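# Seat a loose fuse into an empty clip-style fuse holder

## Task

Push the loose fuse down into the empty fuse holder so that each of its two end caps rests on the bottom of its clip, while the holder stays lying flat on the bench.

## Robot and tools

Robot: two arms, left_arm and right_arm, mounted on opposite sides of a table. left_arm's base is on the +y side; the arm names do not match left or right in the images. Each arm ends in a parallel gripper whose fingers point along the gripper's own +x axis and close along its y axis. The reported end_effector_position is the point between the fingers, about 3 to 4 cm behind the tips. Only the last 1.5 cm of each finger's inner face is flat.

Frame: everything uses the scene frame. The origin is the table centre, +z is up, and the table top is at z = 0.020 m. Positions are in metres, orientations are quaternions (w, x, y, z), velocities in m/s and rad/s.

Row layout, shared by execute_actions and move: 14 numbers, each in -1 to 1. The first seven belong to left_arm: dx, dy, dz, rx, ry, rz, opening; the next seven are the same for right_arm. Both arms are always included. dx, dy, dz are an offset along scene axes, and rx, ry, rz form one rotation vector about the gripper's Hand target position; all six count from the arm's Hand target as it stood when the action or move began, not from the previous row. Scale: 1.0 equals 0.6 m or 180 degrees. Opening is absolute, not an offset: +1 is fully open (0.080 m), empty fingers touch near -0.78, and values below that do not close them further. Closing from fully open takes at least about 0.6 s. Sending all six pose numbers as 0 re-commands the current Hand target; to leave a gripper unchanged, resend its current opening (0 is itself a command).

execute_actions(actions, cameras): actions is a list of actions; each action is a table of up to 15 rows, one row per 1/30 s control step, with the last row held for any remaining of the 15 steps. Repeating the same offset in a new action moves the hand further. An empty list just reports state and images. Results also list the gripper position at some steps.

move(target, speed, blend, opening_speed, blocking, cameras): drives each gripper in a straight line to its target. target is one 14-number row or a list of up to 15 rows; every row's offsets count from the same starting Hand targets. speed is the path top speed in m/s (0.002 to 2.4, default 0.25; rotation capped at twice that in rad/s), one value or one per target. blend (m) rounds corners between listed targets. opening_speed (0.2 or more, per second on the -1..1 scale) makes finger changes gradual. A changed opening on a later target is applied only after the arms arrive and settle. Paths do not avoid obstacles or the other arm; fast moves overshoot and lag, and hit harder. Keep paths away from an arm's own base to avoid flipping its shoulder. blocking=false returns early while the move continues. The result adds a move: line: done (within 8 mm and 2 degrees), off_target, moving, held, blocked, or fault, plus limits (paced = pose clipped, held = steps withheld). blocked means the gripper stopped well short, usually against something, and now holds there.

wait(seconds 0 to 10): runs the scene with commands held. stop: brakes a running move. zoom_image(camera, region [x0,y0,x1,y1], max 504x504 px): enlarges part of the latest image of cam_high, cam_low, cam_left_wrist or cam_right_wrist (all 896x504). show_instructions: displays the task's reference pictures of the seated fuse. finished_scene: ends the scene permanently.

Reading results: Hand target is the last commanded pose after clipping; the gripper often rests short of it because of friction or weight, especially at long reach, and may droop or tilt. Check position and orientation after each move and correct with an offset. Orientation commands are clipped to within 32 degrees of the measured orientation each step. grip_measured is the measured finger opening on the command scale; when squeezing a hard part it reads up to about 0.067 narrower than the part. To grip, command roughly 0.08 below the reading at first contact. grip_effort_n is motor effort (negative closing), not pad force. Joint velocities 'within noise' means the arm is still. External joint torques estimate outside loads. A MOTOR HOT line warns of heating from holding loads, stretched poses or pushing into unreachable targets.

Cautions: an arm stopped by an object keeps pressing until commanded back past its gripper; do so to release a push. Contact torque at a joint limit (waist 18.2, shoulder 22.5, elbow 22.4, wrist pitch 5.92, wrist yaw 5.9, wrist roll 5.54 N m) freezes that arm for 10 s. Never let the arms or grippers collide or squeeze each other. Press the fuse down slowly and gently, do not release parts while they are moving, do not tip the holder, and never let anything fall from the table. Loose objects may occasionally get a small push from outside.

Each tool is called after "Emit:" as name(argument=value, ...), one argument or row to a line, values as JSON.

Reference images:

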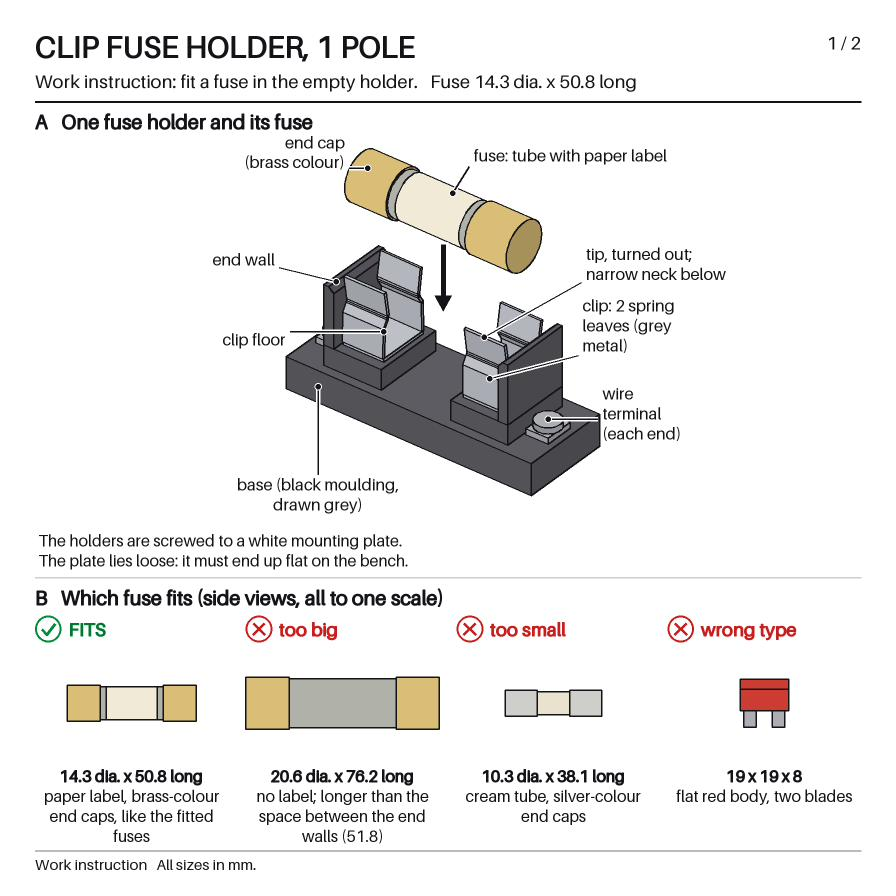

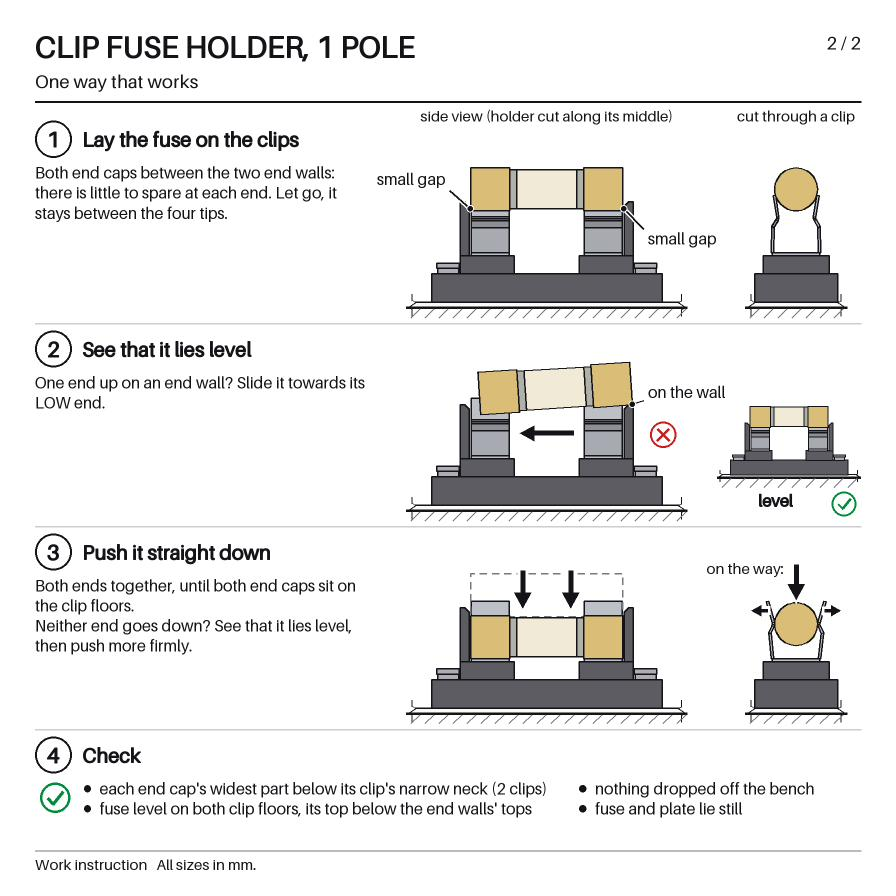

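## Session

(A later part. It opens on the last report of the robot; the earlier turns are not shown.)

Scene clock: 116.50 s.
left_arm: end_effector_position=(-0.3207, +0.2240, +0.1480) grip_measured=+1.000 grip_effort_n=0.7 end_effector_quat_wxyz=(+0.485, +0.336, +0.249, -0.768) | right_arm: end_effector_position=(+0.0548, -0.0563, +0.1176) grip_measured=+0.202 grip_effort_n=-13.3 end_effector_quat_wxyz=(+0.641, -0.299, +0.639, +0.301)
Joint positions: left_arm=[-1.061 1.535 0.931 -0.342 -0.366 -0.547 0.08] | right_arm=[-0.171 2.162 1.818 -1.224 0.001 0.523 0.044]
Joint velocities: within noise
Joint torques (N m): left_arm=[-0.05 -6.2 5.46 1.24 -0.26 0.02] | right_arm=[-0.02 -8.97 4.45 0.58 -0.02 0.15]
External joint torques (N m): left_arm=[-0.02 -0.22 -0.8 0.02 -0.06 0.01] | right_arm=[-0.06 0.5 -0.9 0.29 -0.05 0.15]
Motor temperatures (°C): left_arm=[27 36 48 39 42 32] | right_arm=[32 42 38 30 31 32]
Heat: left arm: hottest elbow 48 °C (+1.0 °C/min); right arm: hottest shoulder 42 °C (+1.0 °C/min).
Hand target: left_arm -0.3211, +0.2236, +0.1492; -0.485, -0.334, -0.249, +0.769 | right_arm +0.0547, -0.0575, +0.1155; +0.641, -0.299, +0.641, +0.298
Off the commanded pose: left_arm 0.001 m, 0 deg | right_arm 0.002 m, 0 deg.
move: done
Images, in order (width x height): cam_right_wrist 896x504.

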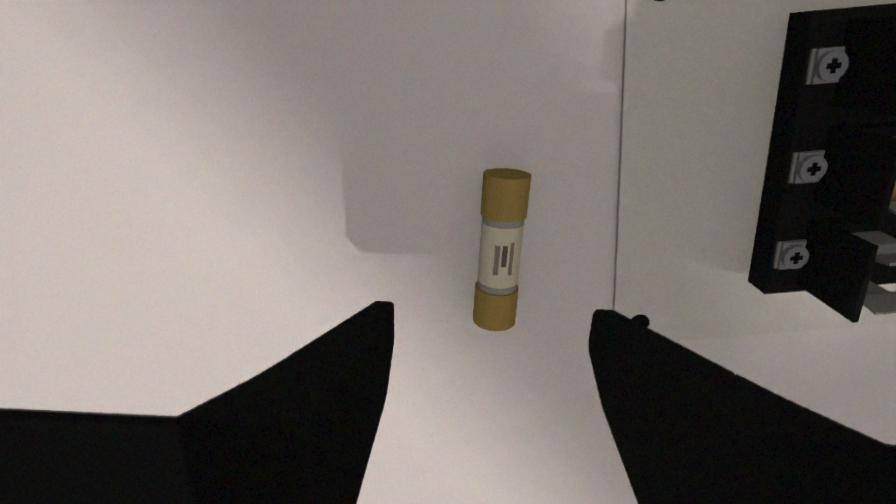

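Emit:
move(
  target=[
    [0,0,0,0,0,0,1,0,-0.0008,-0.086,0,0,0,0.2],
    [0,0,0,0,0,0,1,0,-0.0008,-0.086,0,0,0,-0.65],
  ],
  speed=0.1,
  opening_speed=0.6,
  cameras=["cam_right_wrist"],
)

Scene clock: 124.03 s.
left_arm: end_effector_position=(-0.3207, +0.2240, +0.1480) grip_measured=+1.000 grip_effort_n=1.6 end_effector_quat_wxyz=(+0.485, +0.336, +0.249, -0.768) | right_arm: end_effector_position=(+0.0548, -0.0563, +0.0675) grip_measured=-0.575 grip_effort_n=-83.5 end_effector_quat_wxyz=(+0.642, -0.298, +0.638, +0.302)
Joint positions: left_arm=[-1.061 1.535 0.931 -0.342 -0.366 -0.547 0.08] | right_arm=[-0.171 2.198 1.674 -1.039 0.001 0.524 0.009]
Joint velocities: within noise
Joint torques (N m): left_arm=[-0.05 -6.25 5.46 1.26 -0.27 0.02] | right_arm=[-0.06 -8.53 4.32 0.55 0.01 0.13]
External joint torques (N m): left_arm=[-0.09 -0.31 -0.73 0.05 -0.05 0.02] | right_arm=[-0.01 1.11 -0.98 0.22 -0.02 0.13]
Motor temperatures (°C): left_arm=[27 36 48 39 42 32] | right_arm=[32 42 38 30 31 32]
Heat: left arm: hottest elbow 48 °C (+1.0 °C/min); right arm: hottest shoulder 42 °C (+0.0 °C/min).
Hand target: left_arm -0.3211, +0.2236, +0.1492; -0.485, -0.334, -0.249, +0.769 | right_arm +0.0547, -0.0579, +0.0638; +0.641, -0.299, +0.641, +0.298
Off the commanded pose: left_arm 0.001 m, 0 deg | right_arm 0.004 m, 1 deg.
move: done
Images, in order (width x height): cam_right_wrist 896x504.

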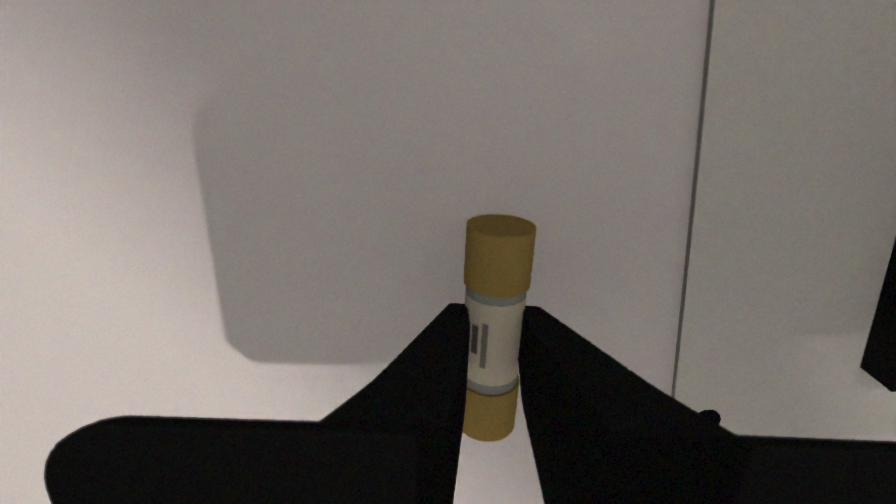

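Emit:
move(
  target=[
    [0,0,0,0,0,0,1,0,0,0.12,0,0,0,-0.7],
    [0,0,0,0,0,0,1,0.174,-0.122,0.13,0,0,0.528,-0.7],
  ],
  speed=0.3,
  blend=0.02,
  cameras=["cam_right_wrist","cam_low"],
)

Emit:
zoom_image(
  camera="cam_low",
  region=[390, 250, 510, 350],
)

Scene clock: 140.20 s.
left_arm: end_effector_position=(-0.3207, +0.2240, +0.1480) grip_measured=+1.000 grip_effort_n=0.7 end_effector_quat_wxyz=(+0.485, +0.336, +0.249, -0.768) | right_arm: end_effector_position=(+0.1591, -0.1297, +0.1383) grip_measured=-0.575 grip_effort_n=-83.5 end_effector_quat_wxyz=(+0.211, -0.674, +0.217, +0.674)
Joint positions: left_arm=[-1.061 1.535 0.931 -0.342 -0.366 -0.547 0.08] | right_arm=[-0.477 2.012 1.674 -1.241 0.002 -1.433 0.009]
Joint velocities: within noise
Joint torques (N m): left_arm=[-0.04 -6.22 5.49 1.25 -0.26 0.01] | right_arm=[-0.2 -9.79 4.33 0.43 -0.1 -0.22]
External joint torques (N m): left_arm=[-0.05 -0.3 -0.71 0.05 -0.05 0.01] | right_arm=[-0.17 -1.26 -1.09 0.15 -0.05 -0.22]
Motor temperatures (°C): left_arm=[27 37 48 39 42 32] | right_arm=[32 43 37 30 31 32]
Heat: left arm: hottest elbow 48 °C (+1.0 °C/min); right arm: hottest shoulder 43 °C (+2.0 °C/min).
Hand target: left_arm -0.3211, +0.2236, +0.1492; -0.485, -0.334, -0.249, +0.769 | right_arm +0.1591, -0.1312, +0.1419; -0.213, +0.675, -0.212, -0.674
Off the commanded pose: left_arm 0.001 m, 0 deg | right_arm 0.004 m, 1 deg.
move: done
Images, in order (width x height): cam_low 896x504, cam_right_wrist 896x504.

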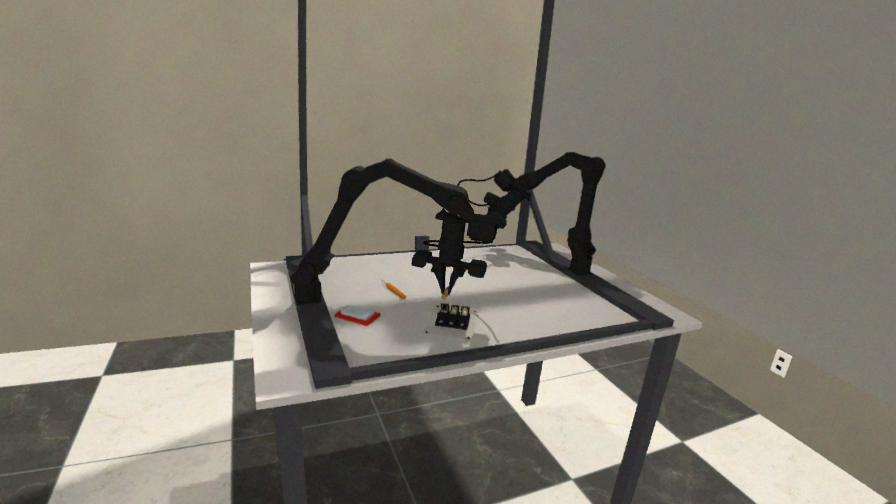

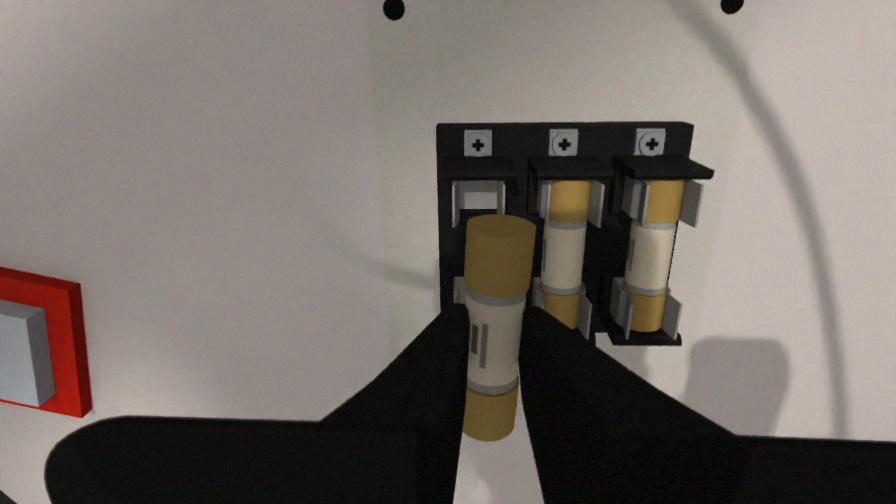

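Scaled by 4.200 from the camera's 896x504 image, which has a finer 1280x720 frame.

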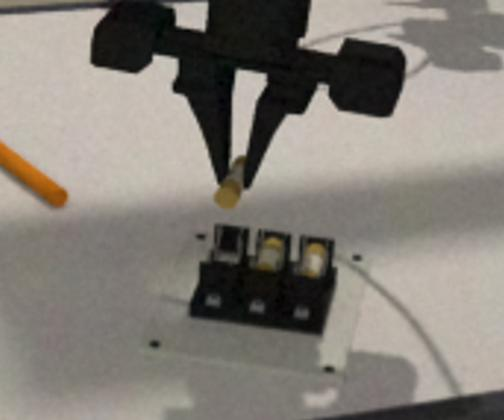

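Emit:
move(
  target=[0,0,0,0,0,0,1,-0.0047,0.0005,-0.039,0,0,0.008,-0.7],
  speed=0.15,
  cameras=["cam_right_wrist"],
)

Emit:
zoom_image(
  camera="cam_right_wrist",
  region=[380, 80, 740, 440],
)

Scene clock: 160.57 s.
left_arm: end_effector_position=(-0.3207, +0.2240, +0.1480) grip_measured=+1.000 grip_effort_n=1.2 end_effector_quat_wxyz=(+0.485, +0.336, +0.249, -0.768) | right_arm: end_effector_position=(+0.1583, -0.1304, +0.1184) grip_measured=-0.575 grip_effort_n=-83.5 end_effector_quat_wxyz=(+0.207, -0.677, +0.207, +0.675)
Joint positions: left_arm=[-1.061 1.535 0.931 -0.342 -0.366 -0.547 0.08] | right_arm=[-0.476 2.011 1.592 -1.151 0.002 -1.452 0.009]
Joint velocities: within noise
Joint torques (N m): left_arm=[-0.05 -6.22 5.44 1.26 -0.25 0.02] | right_arm=[0.41 -8.67 4.21 0.48 -0.12 -0.19]
External joint torques (N m): left_arm=[-0.05 -0.31 -0.73 0.06 -0.04 0.01] | right_arm=[0.4 -0.21 -1.11 0.22 -0.07 -0.19]
Motor temperatures (°C): left_arm=[27 37 48 39 42 32] | right_arm=[32 42 37 30 31 32]
Heat: left arm: hottest elbow 48 °C (+1.0 °C/min); right arm: hottest shoulder 42 °C (+1.0 °C/min).
Hand target: left_arm -0.3211, +0.2236, +0.1492; -0.485, -0.334, -0.249, +0.769 | right_arm +0.1562, -0.1308, +0.1186; -0.204, +0.678, -0.204, -0.677
Off the commanded pose: left_arm 0.001 m, 0 deg | right_arm 0.002 m, 0 deg.
move: done
Images, in order (width x height): cam_right_wrist 896x504.

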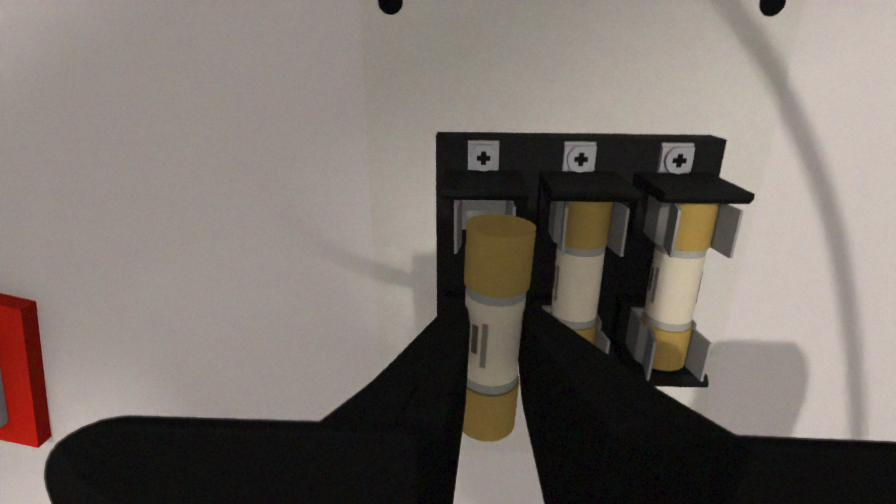

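Scaled by 1.400 from the camera's 896x504 image, which has a finer 1280x720 frame.

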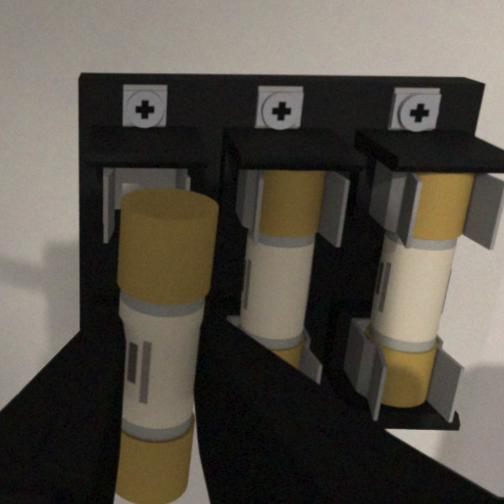

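Emit:
move(
  target=[0,0,0,0,0,0,1,-0.0012,0.0005,-0.021,0,0,0,-0.7],
  speed=0.1,
  cameras=["cam_right_wrist"],
)

Emit:
zoom_image(
  camera="cam_right_wrist",
  region=[380, 120, 780, 460],
)

Scene clock: 171.17 s.
left_arm: end_effector_position=(-0.3207, +0.2240, +0.1480) grip_measured=+1.000 grip_effort_n=0.7 end_effector_quat_wxyz=(+0.485, +0.336, +0.249, -0.768) | right_arm: end_effector_position=(+0.1577, -0.1298, +0.1093) grip_measured=-0.575 grip_effort_n=-83.5 end_effector_quat_wxyz=(+0.210, -0.678, +0.203, +0.675)
Joint positions: left_arm=[-1.061 1.535 0.931 -0.342 -0.366 -0.547 0.08] | right_arm=[-0.474 2.011 1.555 -1.105 0.002 -1.452 0.009]
Joint velocities: within noise
Joint torques (N m): left_arm=[-0.04 -6.19 5.46 1.25 -0.26 0.02] | right_arm=[0.49 -7.51 4.13 0.52 -0.1 -0.09]
External joint torques (N m): left_arm=[-0.01 -0.25 -0.78 0.03 -0.06 0.02] | right_arm=[0.5 1.02 -1.24 0.22 -0.05 -0.09]
Motor temperatures (°C): left_arm=[27 37 48 39 41 32] | right_arm=[32 42 37 30 31 32]
Heat: left arm: hottest elbow 48 °C (+0.0 °C/min); right arm: hottest shoulder 42 °C (+1.0 °C/min).
Hand target: left_arm -0.3211, +0.2236, +0.1492; -0.485, -0.334, -0.249, +0.769 | right_arm +0.1555, -0.1305, +0.1060; -0.204, +0.678, -0.204, -0.677
Off the commanded pose: left_arm 0.001 m, 0 deg | right_arm 0.004 m, 1 deg.
move: done
Images, in order (width x height): cam_right_wrist 896x504.

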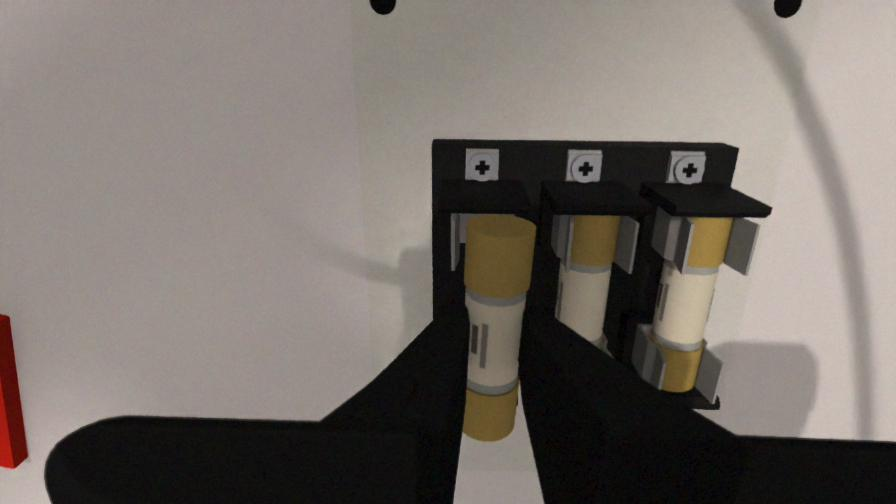

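Scaled by 1.260 from the camera's 896x504 image, which has a finer 1280x720 frame.

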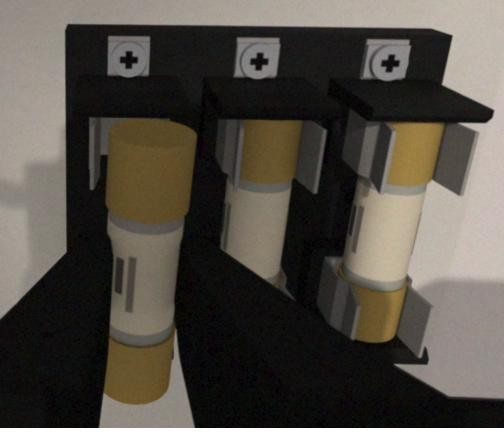

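Emit:
move(
  target=[0,0,0,0,0,0,1,-0.0025,-0.002,-0.0085,0,0,0,-0.7],
  speed=0.06,
  cameras=["cam_right_wrist"],
)

Emit:
zoom_image(
  camera="cam_right_wrist",
  region=[380, 120, 780, 460],
)

Scene clock: 178.47 s.
left_arm: end_effector_position=(-0.3207, +0.2240, +0.1480) grip_measured=+1.000 grip_effort_n=0.7 end_effector_quat_wxyz=(+0.485, +0.336, +0.249, -0.768) | right_arm: end_effector_position=(+0.1563, -0.1310, +0.1035) grip_measured=-0.575 grip_effort_n=-83.5 end_effector_quat_wxyz=(+0.209, -0.678, +0.203, +0.675)
Joint positions: left_arm=[-1.061 1.535 0.931 -0.342 -0.366 -0.547 0.08] | right_arm=[-0.472 2.011 1.532 -1.082 0.002 -1.452 0.009]
Joint velocities: within noise
Joint torques (N m): left_arm=[-0.05 -6.22 5.47 1.25 -0.26 0.02] | right_arm=[0.44 -7.66 4.28 0.5 -0.1 -0.04]
External joint torques (N m): left_arm=[0 -0.17 -0.87 0 -0.06 0.01] | right_arm=[0.47 0.73 -0.97 0.23 -0.05 -0.04]
Motor temperatures (°C): left_arm=[27 37 48 39 41 32] | right_arm=[32 42 37 30 31 32]
Heat: left arm: hottest elbow 48 °C (+0.0 °C/min); right arm: hottest shoulder 42 °C (+0.0 °C/min).
Hand target: left_arm -0.3211, +0.2236, +0.1492; -0.485, -0.334, -0.249, +0.769 | right_arm +0.1541, -0.1317, +0.1009; -0.205, +0.678, -0.204, -0.676
Off the commanded pose: left_arm 0.001 m, 0 deg | right_arm 0.004 m, 1 deg.
move: done
Images, in order (width x height): cam_right_wrist 896x504.

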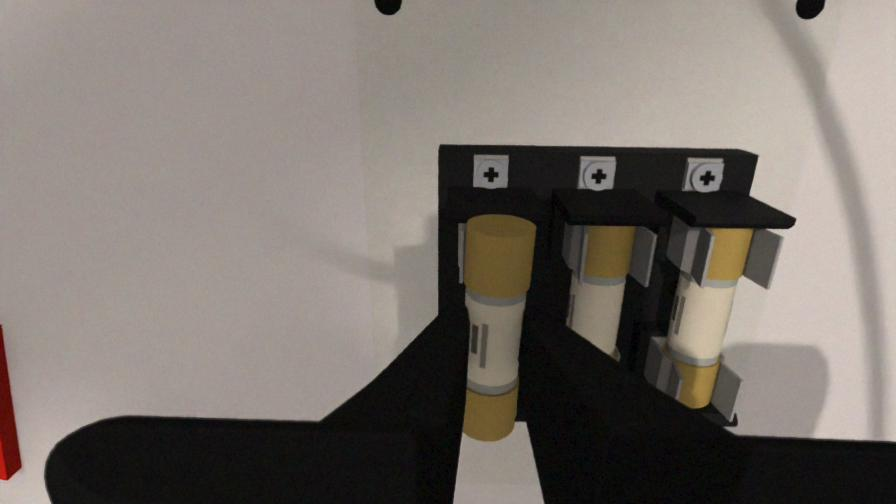

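Scaled by 1.260 from the camera's 896x504 image, which has a finer 1280x720 frame.

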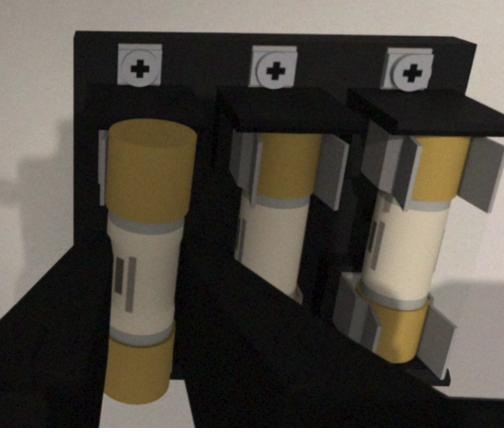

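Emit:
move(
  target=[0,0,0,0,0,0,1,0,0,-0.012,0,0,0,-0.75],
  speed=0.05,
  cameras=["cam_right_wrist"],
)

Scene clock: 184.20 s.
left_arm: end_effector_position=(-0.3207, +0.2240, +0.1480) grip_measured=+1.000 grip_effort_n=0.7 end_effector_quat_wxyz=(+0.485, +0.336, +0.249, -0.768) | right_arm: end_effector_position=(+0.1563, -0.1310, +0.0997) grip_measured=-0.575 grip_effort_n=-83.5 end_effector_quat_wxyz=(+0.210, -0.678, +0.201, +0.675)
Joint positions: left_arm=[-1.061 1.535 0.931 -0.342 -0.366 -0.547 0.08] | right_arm=[-0.472 2.011 1.516 -1.063 0.002 -1.452 0.009]
Joint velocities: within noise
Joint torques (N m): left_arm=[-0.04 -6.23 5.47 1.25 -0.27 0.02] | right_arm=[0.46 -6.84 3.67 0.95 -0.1 -0.02]
External joint torques (N m): left_arm=[-0.06 -0.3 -0.74 0.04 -0.05 0.01] | right_arm=[0.4 1.65 -1.66 0.64 -0.05 -0.02]
Motor temperatures (°C): left_arm=[27 37 48 39 41 32] | right_arm=[32 41 37 30 31 32]
Heat: left arm: hottest elbow 48 °C (+0.0 °C/min); right arm: hottest shoulder 41 °C (-1.0 °C/min).
Hand target: left_arm -0.3211, +0.2236, +0.1492; -0.485, -0.334, -0.249, +0.769 | right_arm +0.1541, -0.1318, +0.0936; -0.205, +0.678, -0.204, -0.677
Off the commanded pose: left_arm 0.001 m, 0 deg | right_arm 0.006 m, 1 deg.
move: done
Images, in order (width x height): cam_right_wrist 896x504.

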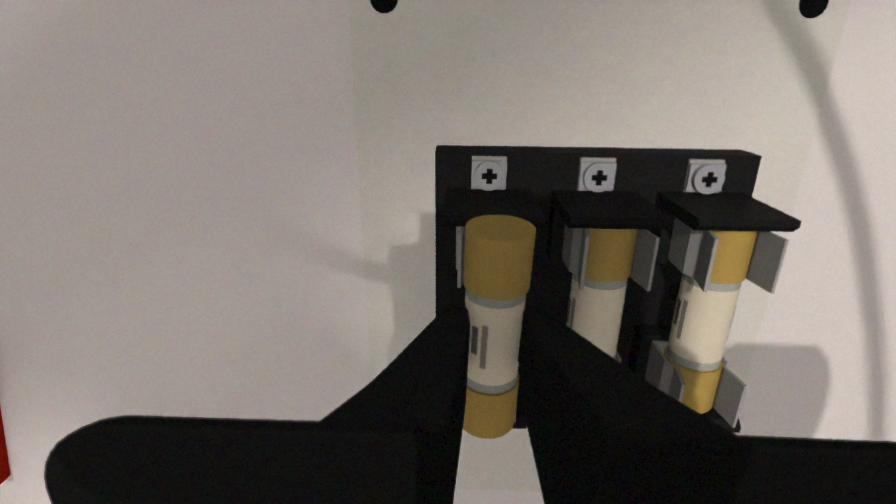

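Emit:
move(
  target=[0,0,0,0,0,0,1,-0.0006,-0.0008,-0.013,0,0,0,-0.78],
  speed=0.04,
  cameras=["cam_right_wrist","cam_low"],
)

Emit:
zoom_image(
  camera="cam_low",
  region=[400, 270, 500, 350],
)

Scene clock: 187.87 s.
left_arm: end_effector_position=(-0.3207, +0.2240, +0.1480) grip_measured=+1.000 grip_effort_n=1.2 end_effector_quat_wxyz=(+0.485, +0.336, +0.249, -0.768) | right_arm: end_effector_position=(+0.1560, -0.1316, +0.0970) grip_measured=-0.575 grip_effort_n=-83.5 end_effector_quat_wxyz=(+0.212, -0.678, +0.199, +0.674)
Joint positions: left_arm=[-1.061 1.535 0.931 -0.342 -0.366 -0.547 0.08] | right_arm=[-0.472 2.006 1.499 -1.044 0.002 -1.452 0.009]
Joint velocities: within noise
Joint torques (N m): left_arm=[-0.04 -6.2 5.46 1.25 -0.26 0.02] | right_arm=[0.48 -5.49 3.21 1.63 -0.1 -0.02]
External joint torques (N m): left_arm=[-0.06 -0.21 -0.76 0.04 -0.04 0.01] | right_arm=[0.43 2.92 -2.06 1.33 -0.05 -0.02]
Motor temperatures (°C): left_arm=[27 38 48 39 41 32] | right_arm=[32 41 37 30 31 32]
Heat: left arm: hottest elbow 48 °C (+0.0 °C/min); right arm: hottest shoulder 41 °C (-1.0 °C/min).
Hand target: left_arm -0.3211, +0.2236, +0.1492; -0.485, -0.334, -0.249, +0.769 | right_arm +0.1537, -0.1323, +0.0857; -0.204, +0.677, -0.204, -0.677
Off the commanded pose: left_arm 0.001 m, 0 deg | right_arm 0.011 m, 1 deg.
move: off_target (right_arm)
Images, in order (width x height): cam_low 896x504, cam_right_wrist 896x504.

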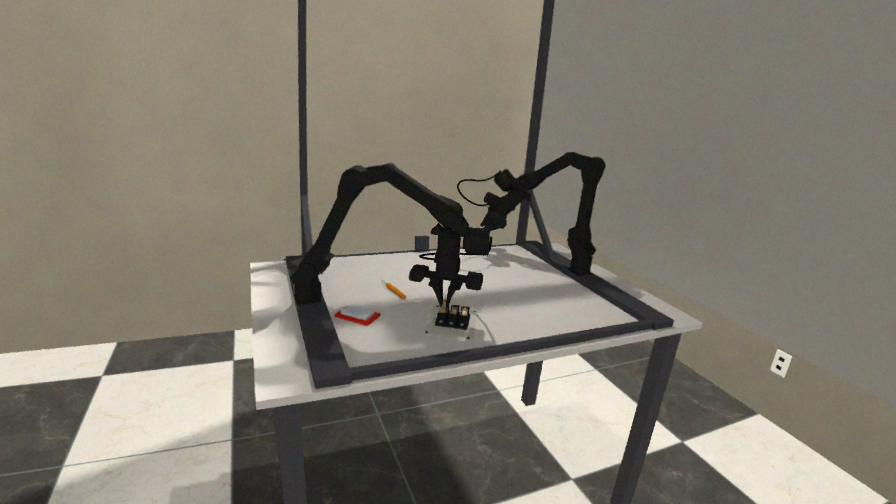

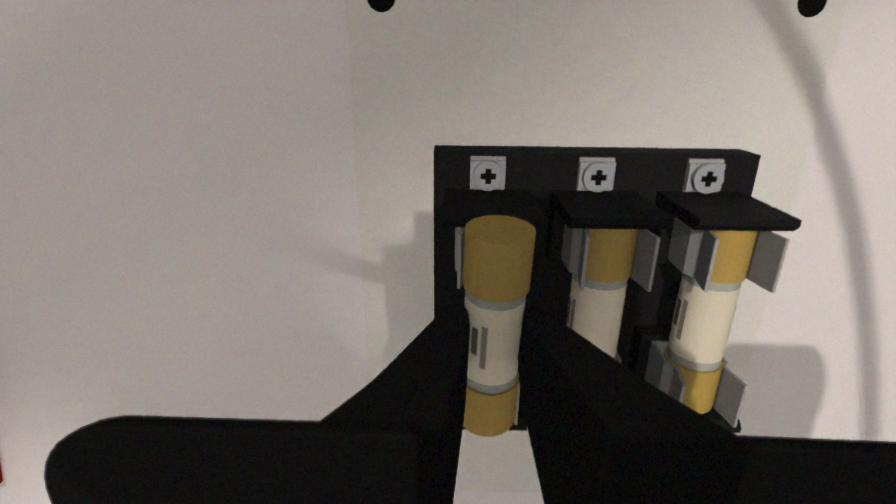

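Scaled by 5.040 from the camera's 896x504 image, which has a finer 1280x720 frame.

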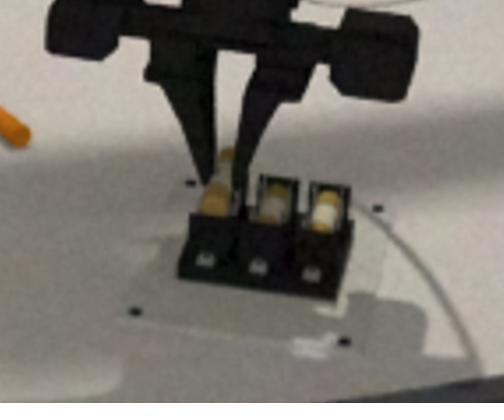

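Emit:
move(
  target=[0,0,0,0,0,0,1,0,0,-0.02,0,0,0,-0.8],
  speed=0.05,
  cameras=["cam_right_wrist"],
)

Scene clock: 196.63 s.
left_arm: end_effector_position=(-0.3207, +0.2240, +0.1480) grip_measured=+1.000 grip_effort_n=0.7 end_effector_quat_wxyz=(+0.485, +0.336, +0.249, -0.768) | right_arm: end_effector_position=(+0.1557, -0.1323, +0.0946) grip_measured=-0.575 grip_effort_n=-83.5 end_effector_quat_wxyz=(+0.217, -0.679, +0.194, +0.674)
Joint positions: left_arm=[-1.061 1.535 0.931 -0.342 -0.366 -0.547 0.08] | right_arm=[-0.472 1.995 1.472 -1.015 0.002 -1.452 0.009]
Joint velocities: within noise
Joint torques (N m): left_arm=[-0.04 -6.21 5.44 1.25 -0.26 0.02] | right_arm=[0.45 -2.86 2.81 2.65 -0.09 -0.04]
External joint torques (N m): left_arm=[-0.05 -0.27 -0.77 0.04 -0.05 0.01] | right_arm=[0.39 5.52 -2.49 2.33 -0.04 -0.04]
Motor temperatures (°C): left_arm=[27 38 48 39 41 32] | right_arm=[32 40 36 32 31 32]
Heat: left arm: hottest elbow 48 °C (+0.0 °C/min); right arm: hottest shoulder 40 °C (-2.0 °C/min).
Hand target: left_arm -0.3211, +0.2236, +0.1492; -0.485, -0.334, -0.249, +0.769 | right_arm +0.1538, -0.1322, +0.0739; -0.205, +0.678, -0.204, -0.677
Off the commanded pose: left_arm 0.001 m, 0 deg | right_arm 0.021 m, 2 deg.
move: off_target (right_arm)
Images, in order (width x height): cam_right_wrist 896x504.

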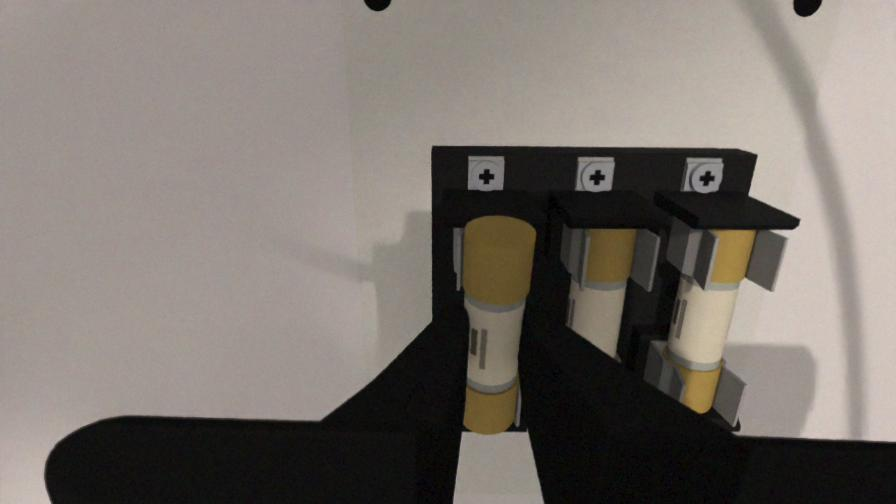

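Emit:
move(
  target=[
    [0,0,0,0,0,0,1,0,0,0.035,0,0,0,-0.7],
    [0,0,0,0,0,0,1,0,0,0.035,0,0,0,-0.35],
    [0,0,0,0,0,0,1,0,0,0.12,0,0,0,-0.35],
  ],
  speed=0.08,
  opening_speed=0.5,
  cameras=["cam_right_wrist","cam_low"],
)

Emit:
zoom_image(
  camera="cam_low",
  region=[400, 270, 500, 350],
)

Emit:
zoom_image(
  camera="cam_right_wrist",
  region=[380, 60, 780, 440],
)

Scene clock: 208.27 s.
left_arm: end_effector_position=(-0.3207, +0.2240, +0.1480) grip_measured=+1.000 grip_effort_n=0.2 end_effector_quat_wxyz=(+0.485, +0.336, +0.249, -0.768) | right_arm: end_effector_position=(+0.1537, -0.1351, +0.1392) grip_measured=-0.352 grip_effort_n=16.0 end_effector_quat_wxyz=(+0.199, -0.676, +0.212, +0.677)
Joint positions: left_arm=[-1.061 1.535 0.931 -0.342 -0.366 -0.547 0.08] | right_arm=[-0.471 1.992 1.648 -1.245 0.002 -1.452 0.019]
Joint velocities: within noise
Joint torques (N m): left_arm=[-0.05 -6.21 5.46 1.25 -0.26 0.01] | right_arm=[0.29 -9.17 6.2 0.17 -0.09 -0.05]
External joint torques (N m): left_arm=[-0.06 -0.25 -0.77 0.04 -0.05 0.01] | right_arm=[0.23 -0.77 0.82 -0.08 -0.04 -0.05]
Motor temperatures (°C): left_arm=[27 38 48 39 41 32] | right_arm=[32 40 36 35 31 32]
Heat: left arm: hottest elbow 48 °C (+0.0 °C/min); right arm: hottest shoulder 40 °C (-2.0 °C/min).
Hand target: left_arm -0.3211, +0.2236, +0.1492; -0.485, -0.334, -0.249, +0.769 | right_arm +0.1537, -0.1321, +0.1459; -0.205, +0.678, -0.203, -0.677
Off the commanded pose: left_arm 0.001 m, 0 deg | right_arm 0.007 m, 1 deg.
move: done
Images, in order (width x height): cam_low 896x504, cam_right_wrist 896x504.

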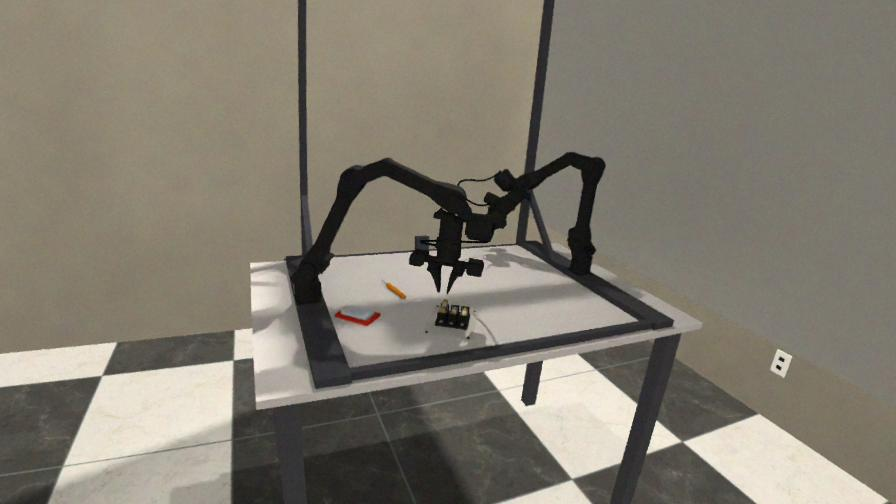

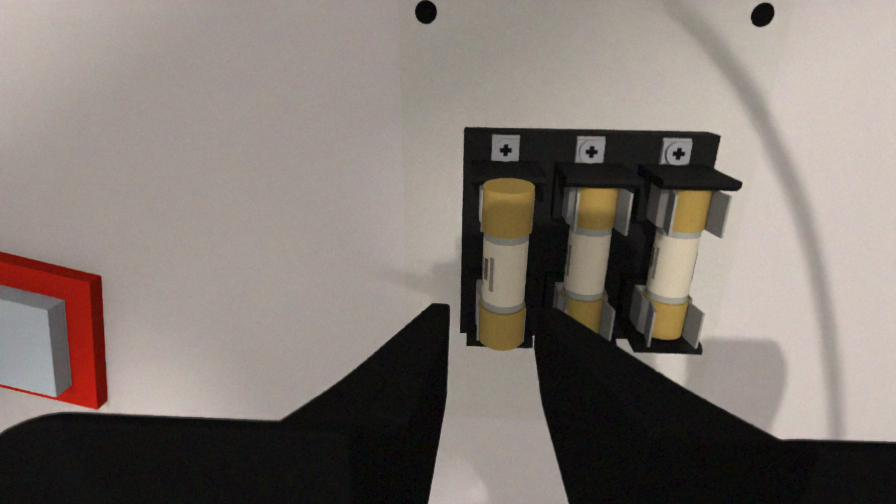

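Scaled by 5.040 from the camera's 896x504 image, which has a finer 1280x720 frame.

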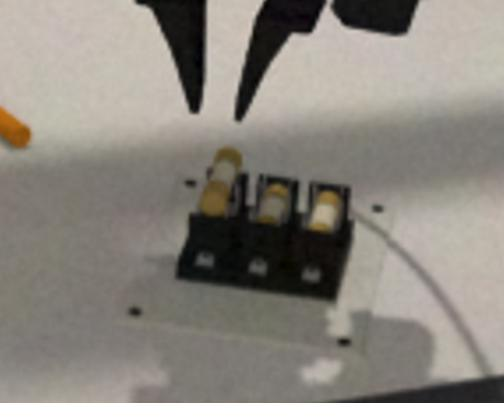

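Scaled by 1.260 from the camera's 896x504 image, which has a finer 1280x720 frame.

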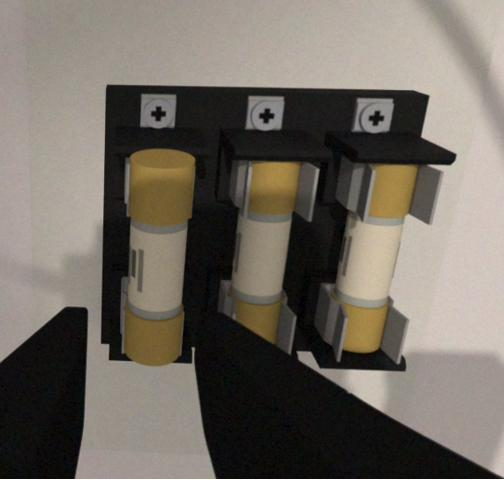

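Emit:
zoom_image(
  camera="cam_low",
  region=[430, 294, 480, 332],
)

Emit:
zoom_image(
  camera="cam_right_wrist",
  region=[450, 120, 630, 360],
)

Scaled by 10.080 from the camera's 896x504 image, which has a finer 1280x720 frame.

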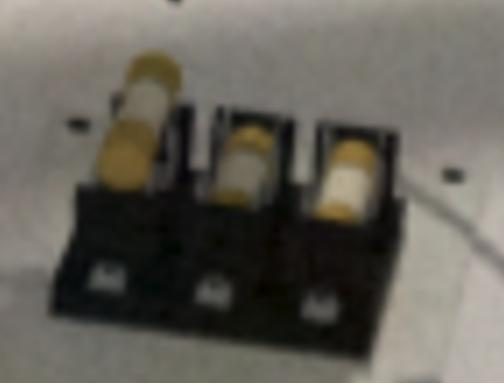

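Scaled by 2.100 from the camera's 896x504 image, which has a finer 1280x720 frame.

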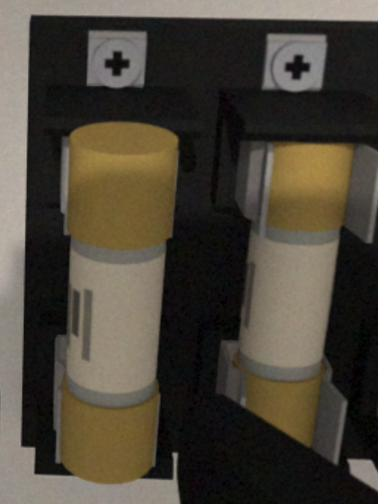

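Emit:
move(
  target=[0,0,0,0,0,0,1,0.004,0.001,-0.01,0,0,-0.5,-0.15],
  speed=0.5,
  cameras=["cam_right_wrist"],
)

Scene clock: 225.60 s.
left_arm: end_effector_position=(-0.3207, +0.2240, +0.1480) grip_measured=+1.000 grip_effort_n=1.2 end_effector_quat_wxyz=(+0.485, +0.336, +0.249, -0.768) | right_arm: end_effector_position=(+0.1549, -0.1329, +0.1391) grip_measured=-0.152 grip_effort_n=16.0 end_effector_quat_wxyz=(+0.620, -0.339, +0.624, +0.334)
Joint positions: left_arm=[-1.061 1.535 0.931 -0.342 -0.366 -0.547 0.08] | right_arm=[-0.471 1.992 1.648 -1.234 0.002 0.109 0.028]
Joint velocities: within noise
Joint torques (N m): left_arm=[-0.04 -6.22 5.47 1.26 -0.26 0.03] | right_arm=[-0.17 -7.81 5.62 0.55 -0.06 0.21]
External joint torques (N m): left_arm=[-0.03 -0.24 -0.79 0.03 -0.06 0.02] | right_arm=[-0.11 0.66 0.17 0.24 -0.07 0.21]
Motor temperatures (°C): left_arm=[27 38 48 40 41 31] | right_arm=[32 44 39 33 31 32]
Heat: left arm: hottest elbow 48 °C (+0.0 °C/min); right arm: hottest shoulder 44 °C (+2.0 °C/min).
Hand target: left_arm -0.3211, +0.2236, +0.1492; -0.485, -0.334, -0.249, +0.769 | right_arm +0.1561, -0.1316, +0.1399; +0.623, -0.335, +0.623, +0.334
Off the commanded pose: left_arm 0.001 m, 0 deg | right_arm 0.002 m, 1 deg.
move: done
Images, in order (width x height): cam_right_wrist 896x504.

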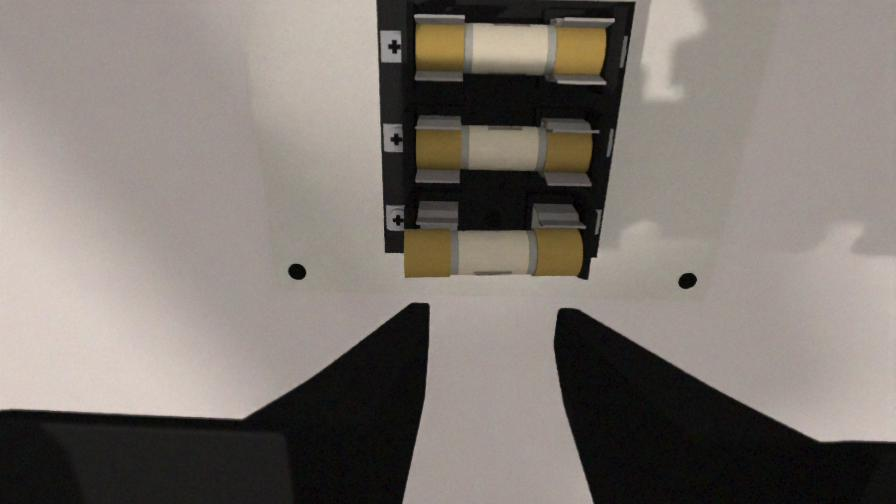

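Emit:
move(
  target=[0,0,0,0,0,0,1,0.004,0.002,-0.04,0,0,0,0.5],
  speed=0.15,
  cameras=["cam_right_wrist"],
)

Emit:
zoom_image(
  camera="cam_right_wrist",
  region=[340, 80, 660, 400],
)

Scene clock: 247.40 s.
left_arm: end_effector_position=(-0.3207, +0.2240, +0.1480) grip_measured=+1.000 grip_effort_n=0.7 end_effector_quat_wxyz=(+0.485, +0.336, +0.249, -0.768) | right_arm: end_effector_position=(+0.1580, -0.1286, +0.1197) grip_measured=+0.498 grip_effort_n=16.0 end_effector_quat_wxyz=(+0.625, -0.335, +0.619, +0.337)
Joint positions: left_arm=[-1.061 1.535 0.931 -0.342 -0.366 -0.547 0.08] | right_arm=[-0.473 2.01 1.595 -1.148 0.002 0.109 0.057]
Joint velocities: within noise
Joint torques (N m): left_arm=[-0.04 -6.22 5.48 1.26 -0.25 0.02] | right_arm=[-0.15 -7.42 4.38 0.56 -0.02 0.05]
External joint torques (N m): left_arm=[-0.02 -0.25 -0.8 0.03 -0.04 0.01] | right_arm=[-0.2 1.12 -1.01 0.23 -0.02 0.05]
Motor temperatures (°C): left_arm=[27 38 48 40 41 31] | right_arm=[32 45 40 31 31 32]
Heat: left arm: hottest elbow 48 °C (+0.0 °C/min); right arm: hottest shoulder 45 °C (+4.0 °C/min).
Hand target: left_arm -0.3211, +0.2236, +0.1492; -0.485, -0.334, -0.249, +0.769 | right_arm +0.1585, -0.1304, +0.1159; +0.623, -0.335, +0.623, +0.334
Off the commanded pose: left_arm 0.001 m, 0 deg | right_arm 0.004 m, 1 deg.
move: done
Images, in order (width x height): cam_right_wrist 896x504.

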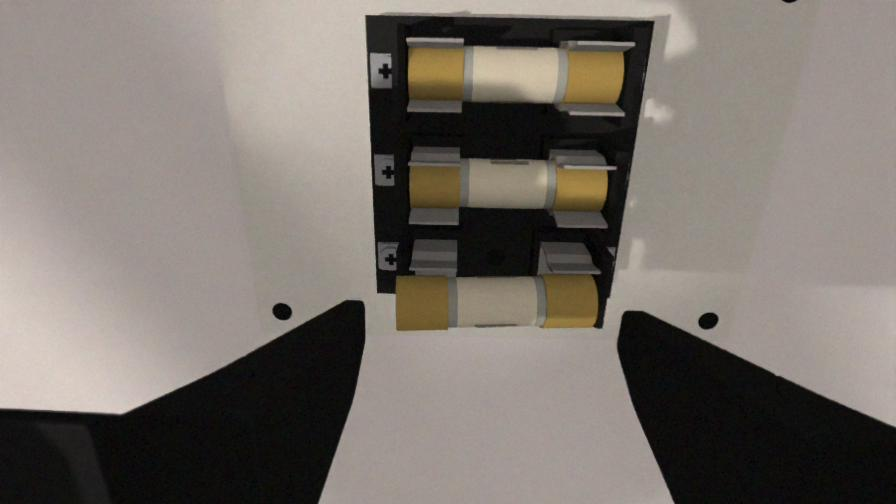

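Scaled by 1.575 from the camera's 896x504 image, which has a finer 1280x720 frame.

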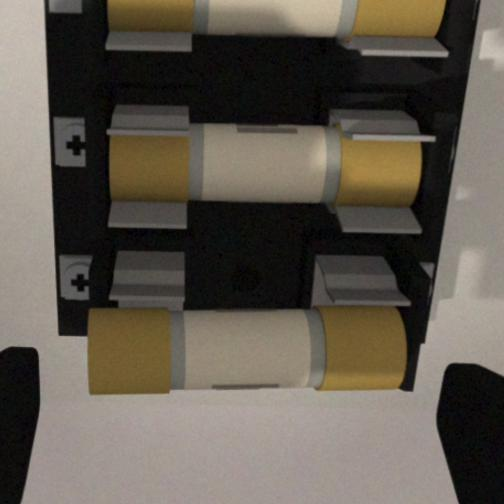

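Emit:
move(
  target=[
    [0,0,0,0,0,0,1,0.0032,-0.0022,-0.0265,0,0,0,0.5],
    [0,0,0,0,0,0,1,0.0032,-0.0022,-0.0265,0,0,0,0.28],
  ],
  speed=0.1,
  opening_speed=0.3,
  cameras=["cam_right_wrist"],
)

Scene clock: 255.83 s.
left_arm: end_effector_position=(-0.3207, +0.2240, +0.1480) grip_measured=+1.000 grip_effort_n=0.2 end_effector_quat_wxyz=(+0.485, +0.336, +0.249, -0.768) | right_arm: end_effector_position=(+0.1601, -0.1297, +0.1040) grip_measured=+0.292 grip_effort_n=-65.4 end_effector_quat_wxyz=(+0.626, -0.333, +0.620, +0.336)
Joint positions: left_arm=[-1.061 1.535 0.931 -0.342 -0.366 -0.547 0.08] | right_arm=[-0.479 2.021 1.549 -1.089 0.002 0.107 0.048]
Joint velocities: within noise
Joint torques (N m): left_arm=[-0.04 -6.22 5.5 1.26 -0.26 0.02] | right_arm=[-0.36 -7.37 4.34 0.58 -0.05 -0.14]
External joint torques (N m): left_arm=[-0.08 -0.25 -0.73 0.04 -0.05 0.01] | right_arm=[-0.36 1.19 -1.03 0.23 -0.06 -0.14]
Motor temperatures (°C): left_arm=[27 38 48 40 41 31] | right_arm=[32 45 39 31 31 32]
Heat: left arm: hottest elbow 48 °C (+0.0 °C/min); right arm: hottest shoulder 45 °C (+5.0 °C/min).
Hand target: left_arm -0.3211, +0.2236, +0.1492; -0.485, -0.334, -0.249, +0.769 | right_arm +0.1605, -0.1318, +0.1000; +0.623, -0.335, +0.623, +0.334
Off the commanded pose: left_arm 0.001 m, 0 deg | right_arm 0.005 m, 1 deg.
move: done
Images, in order (width x height): cam_right_wrist 896x504.

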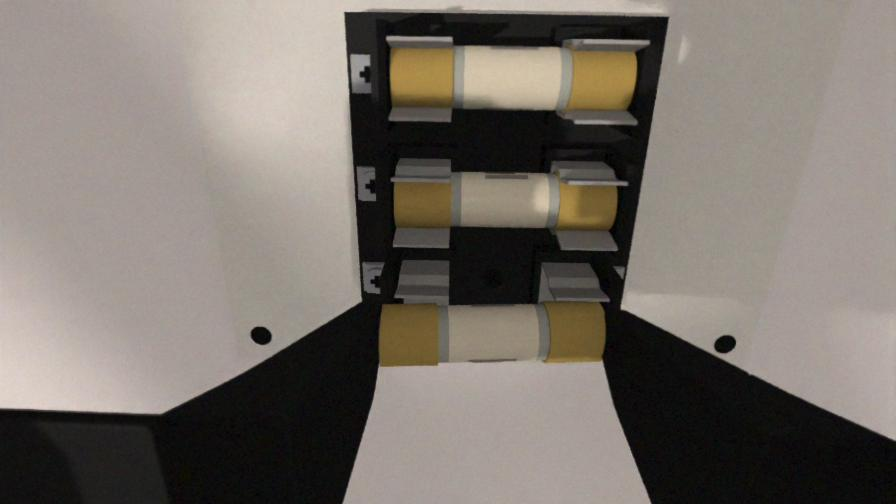

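Emit:
move(
  target=[
    [0,0,0,0,0,0,1,0,0,0.018,0,0,0,0.2],
    [0,0,0,0,0,0,1,0.005,-0.0033,0.016,0,0,0,0.2],
  ],
  speed=0.05,
  cameras=["cam_right_wrist"],
)

Emit:
zoom_image(
  camera="cam_right_wrist",
  region=[340, 120, 660, 400],
)

Scene clock: 260.13 s.
left_arm: end_effector_position=(-0.3207, +0.2240, +0.1480) grip_measured=+1.000 grip_effort_n=1.6 end_effector_quat_wxyz=(+0.485, +0.336, +0.249, -0.768) | right_arm: end_effector_position=(+0.1615, -0.1343, +0.1073) grip_measured=+0.259 grip_effort_n=-83.5 end_effector_quat_wxyz=(+0.621, -0.337, +0.625, +0.332)
Joint positions: left_arm=[-1.061 1.535 0.931 -0.342 -0.366 -0.547 0.08] | right_arm=[-0.488 2.021 1.562 -1.121 0.002 0.098 0.047]
Joint velocities: within noise
Joint torques (N m): left_arm=[-0.03 -6.19 5.47 1.25 -0.26 0.01] | right_arm=[-0.29 -8.45 5.37 0.39 -0.03 -0.16]
External joint torques (N m): left_arm=[-0.03 -0.26 -0.76 0.03 -0.05 0.01] | right_arm=[-0.35 0.18 0 0.09 -0.03 -0.15]
Motor temperatures (°C): left_arm=[27 38 48 40 41 31] | right_arm=[32 45 38 31 31 32]
Heat: left arm: hottest elbow 48 °C (+0.0 °C/min); right arm: hottest shoulder 45 °C (+5.1 °C/min).
Hand target: left_arm -0.3211, +0.2236, +0.1492; -0.485, -0.334, -0.249, +0.769 | right_arm +0.1634, -0.1337, +0.1096; +0.623, -0.335, +0.623, +0.334
Off the commanded pose: left_arm 0.001 m, 0 deg | right_arm 0.003 m, 0 deg.
move: done
Images, in order (width x height): cam_right_wrist 896x504.

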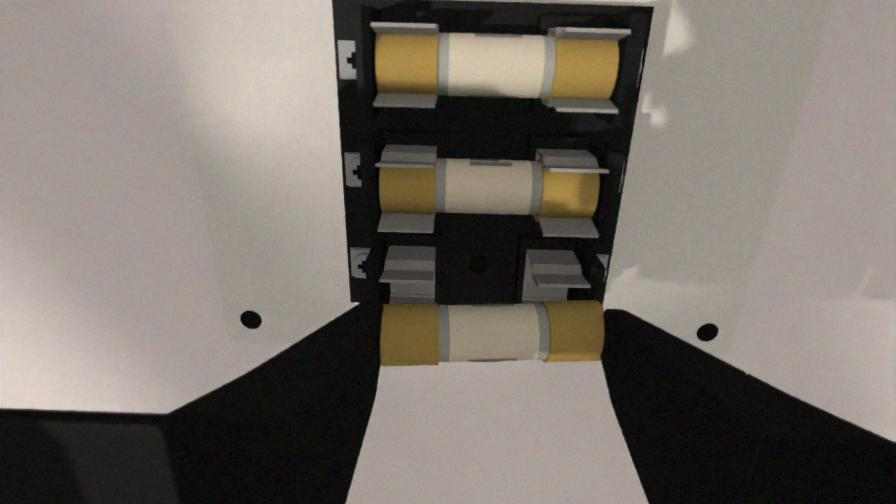

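Scaled by 1.575 from the camera's 896x504 image, which has a finer 1280x720 frame.

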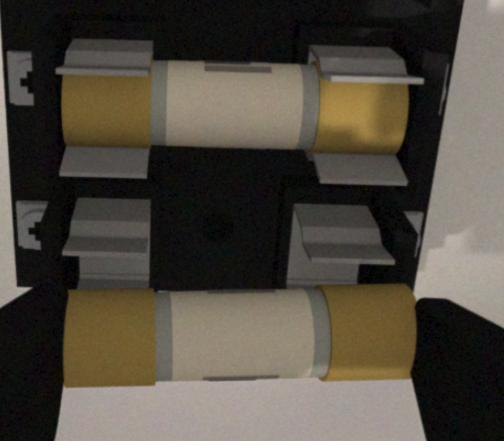

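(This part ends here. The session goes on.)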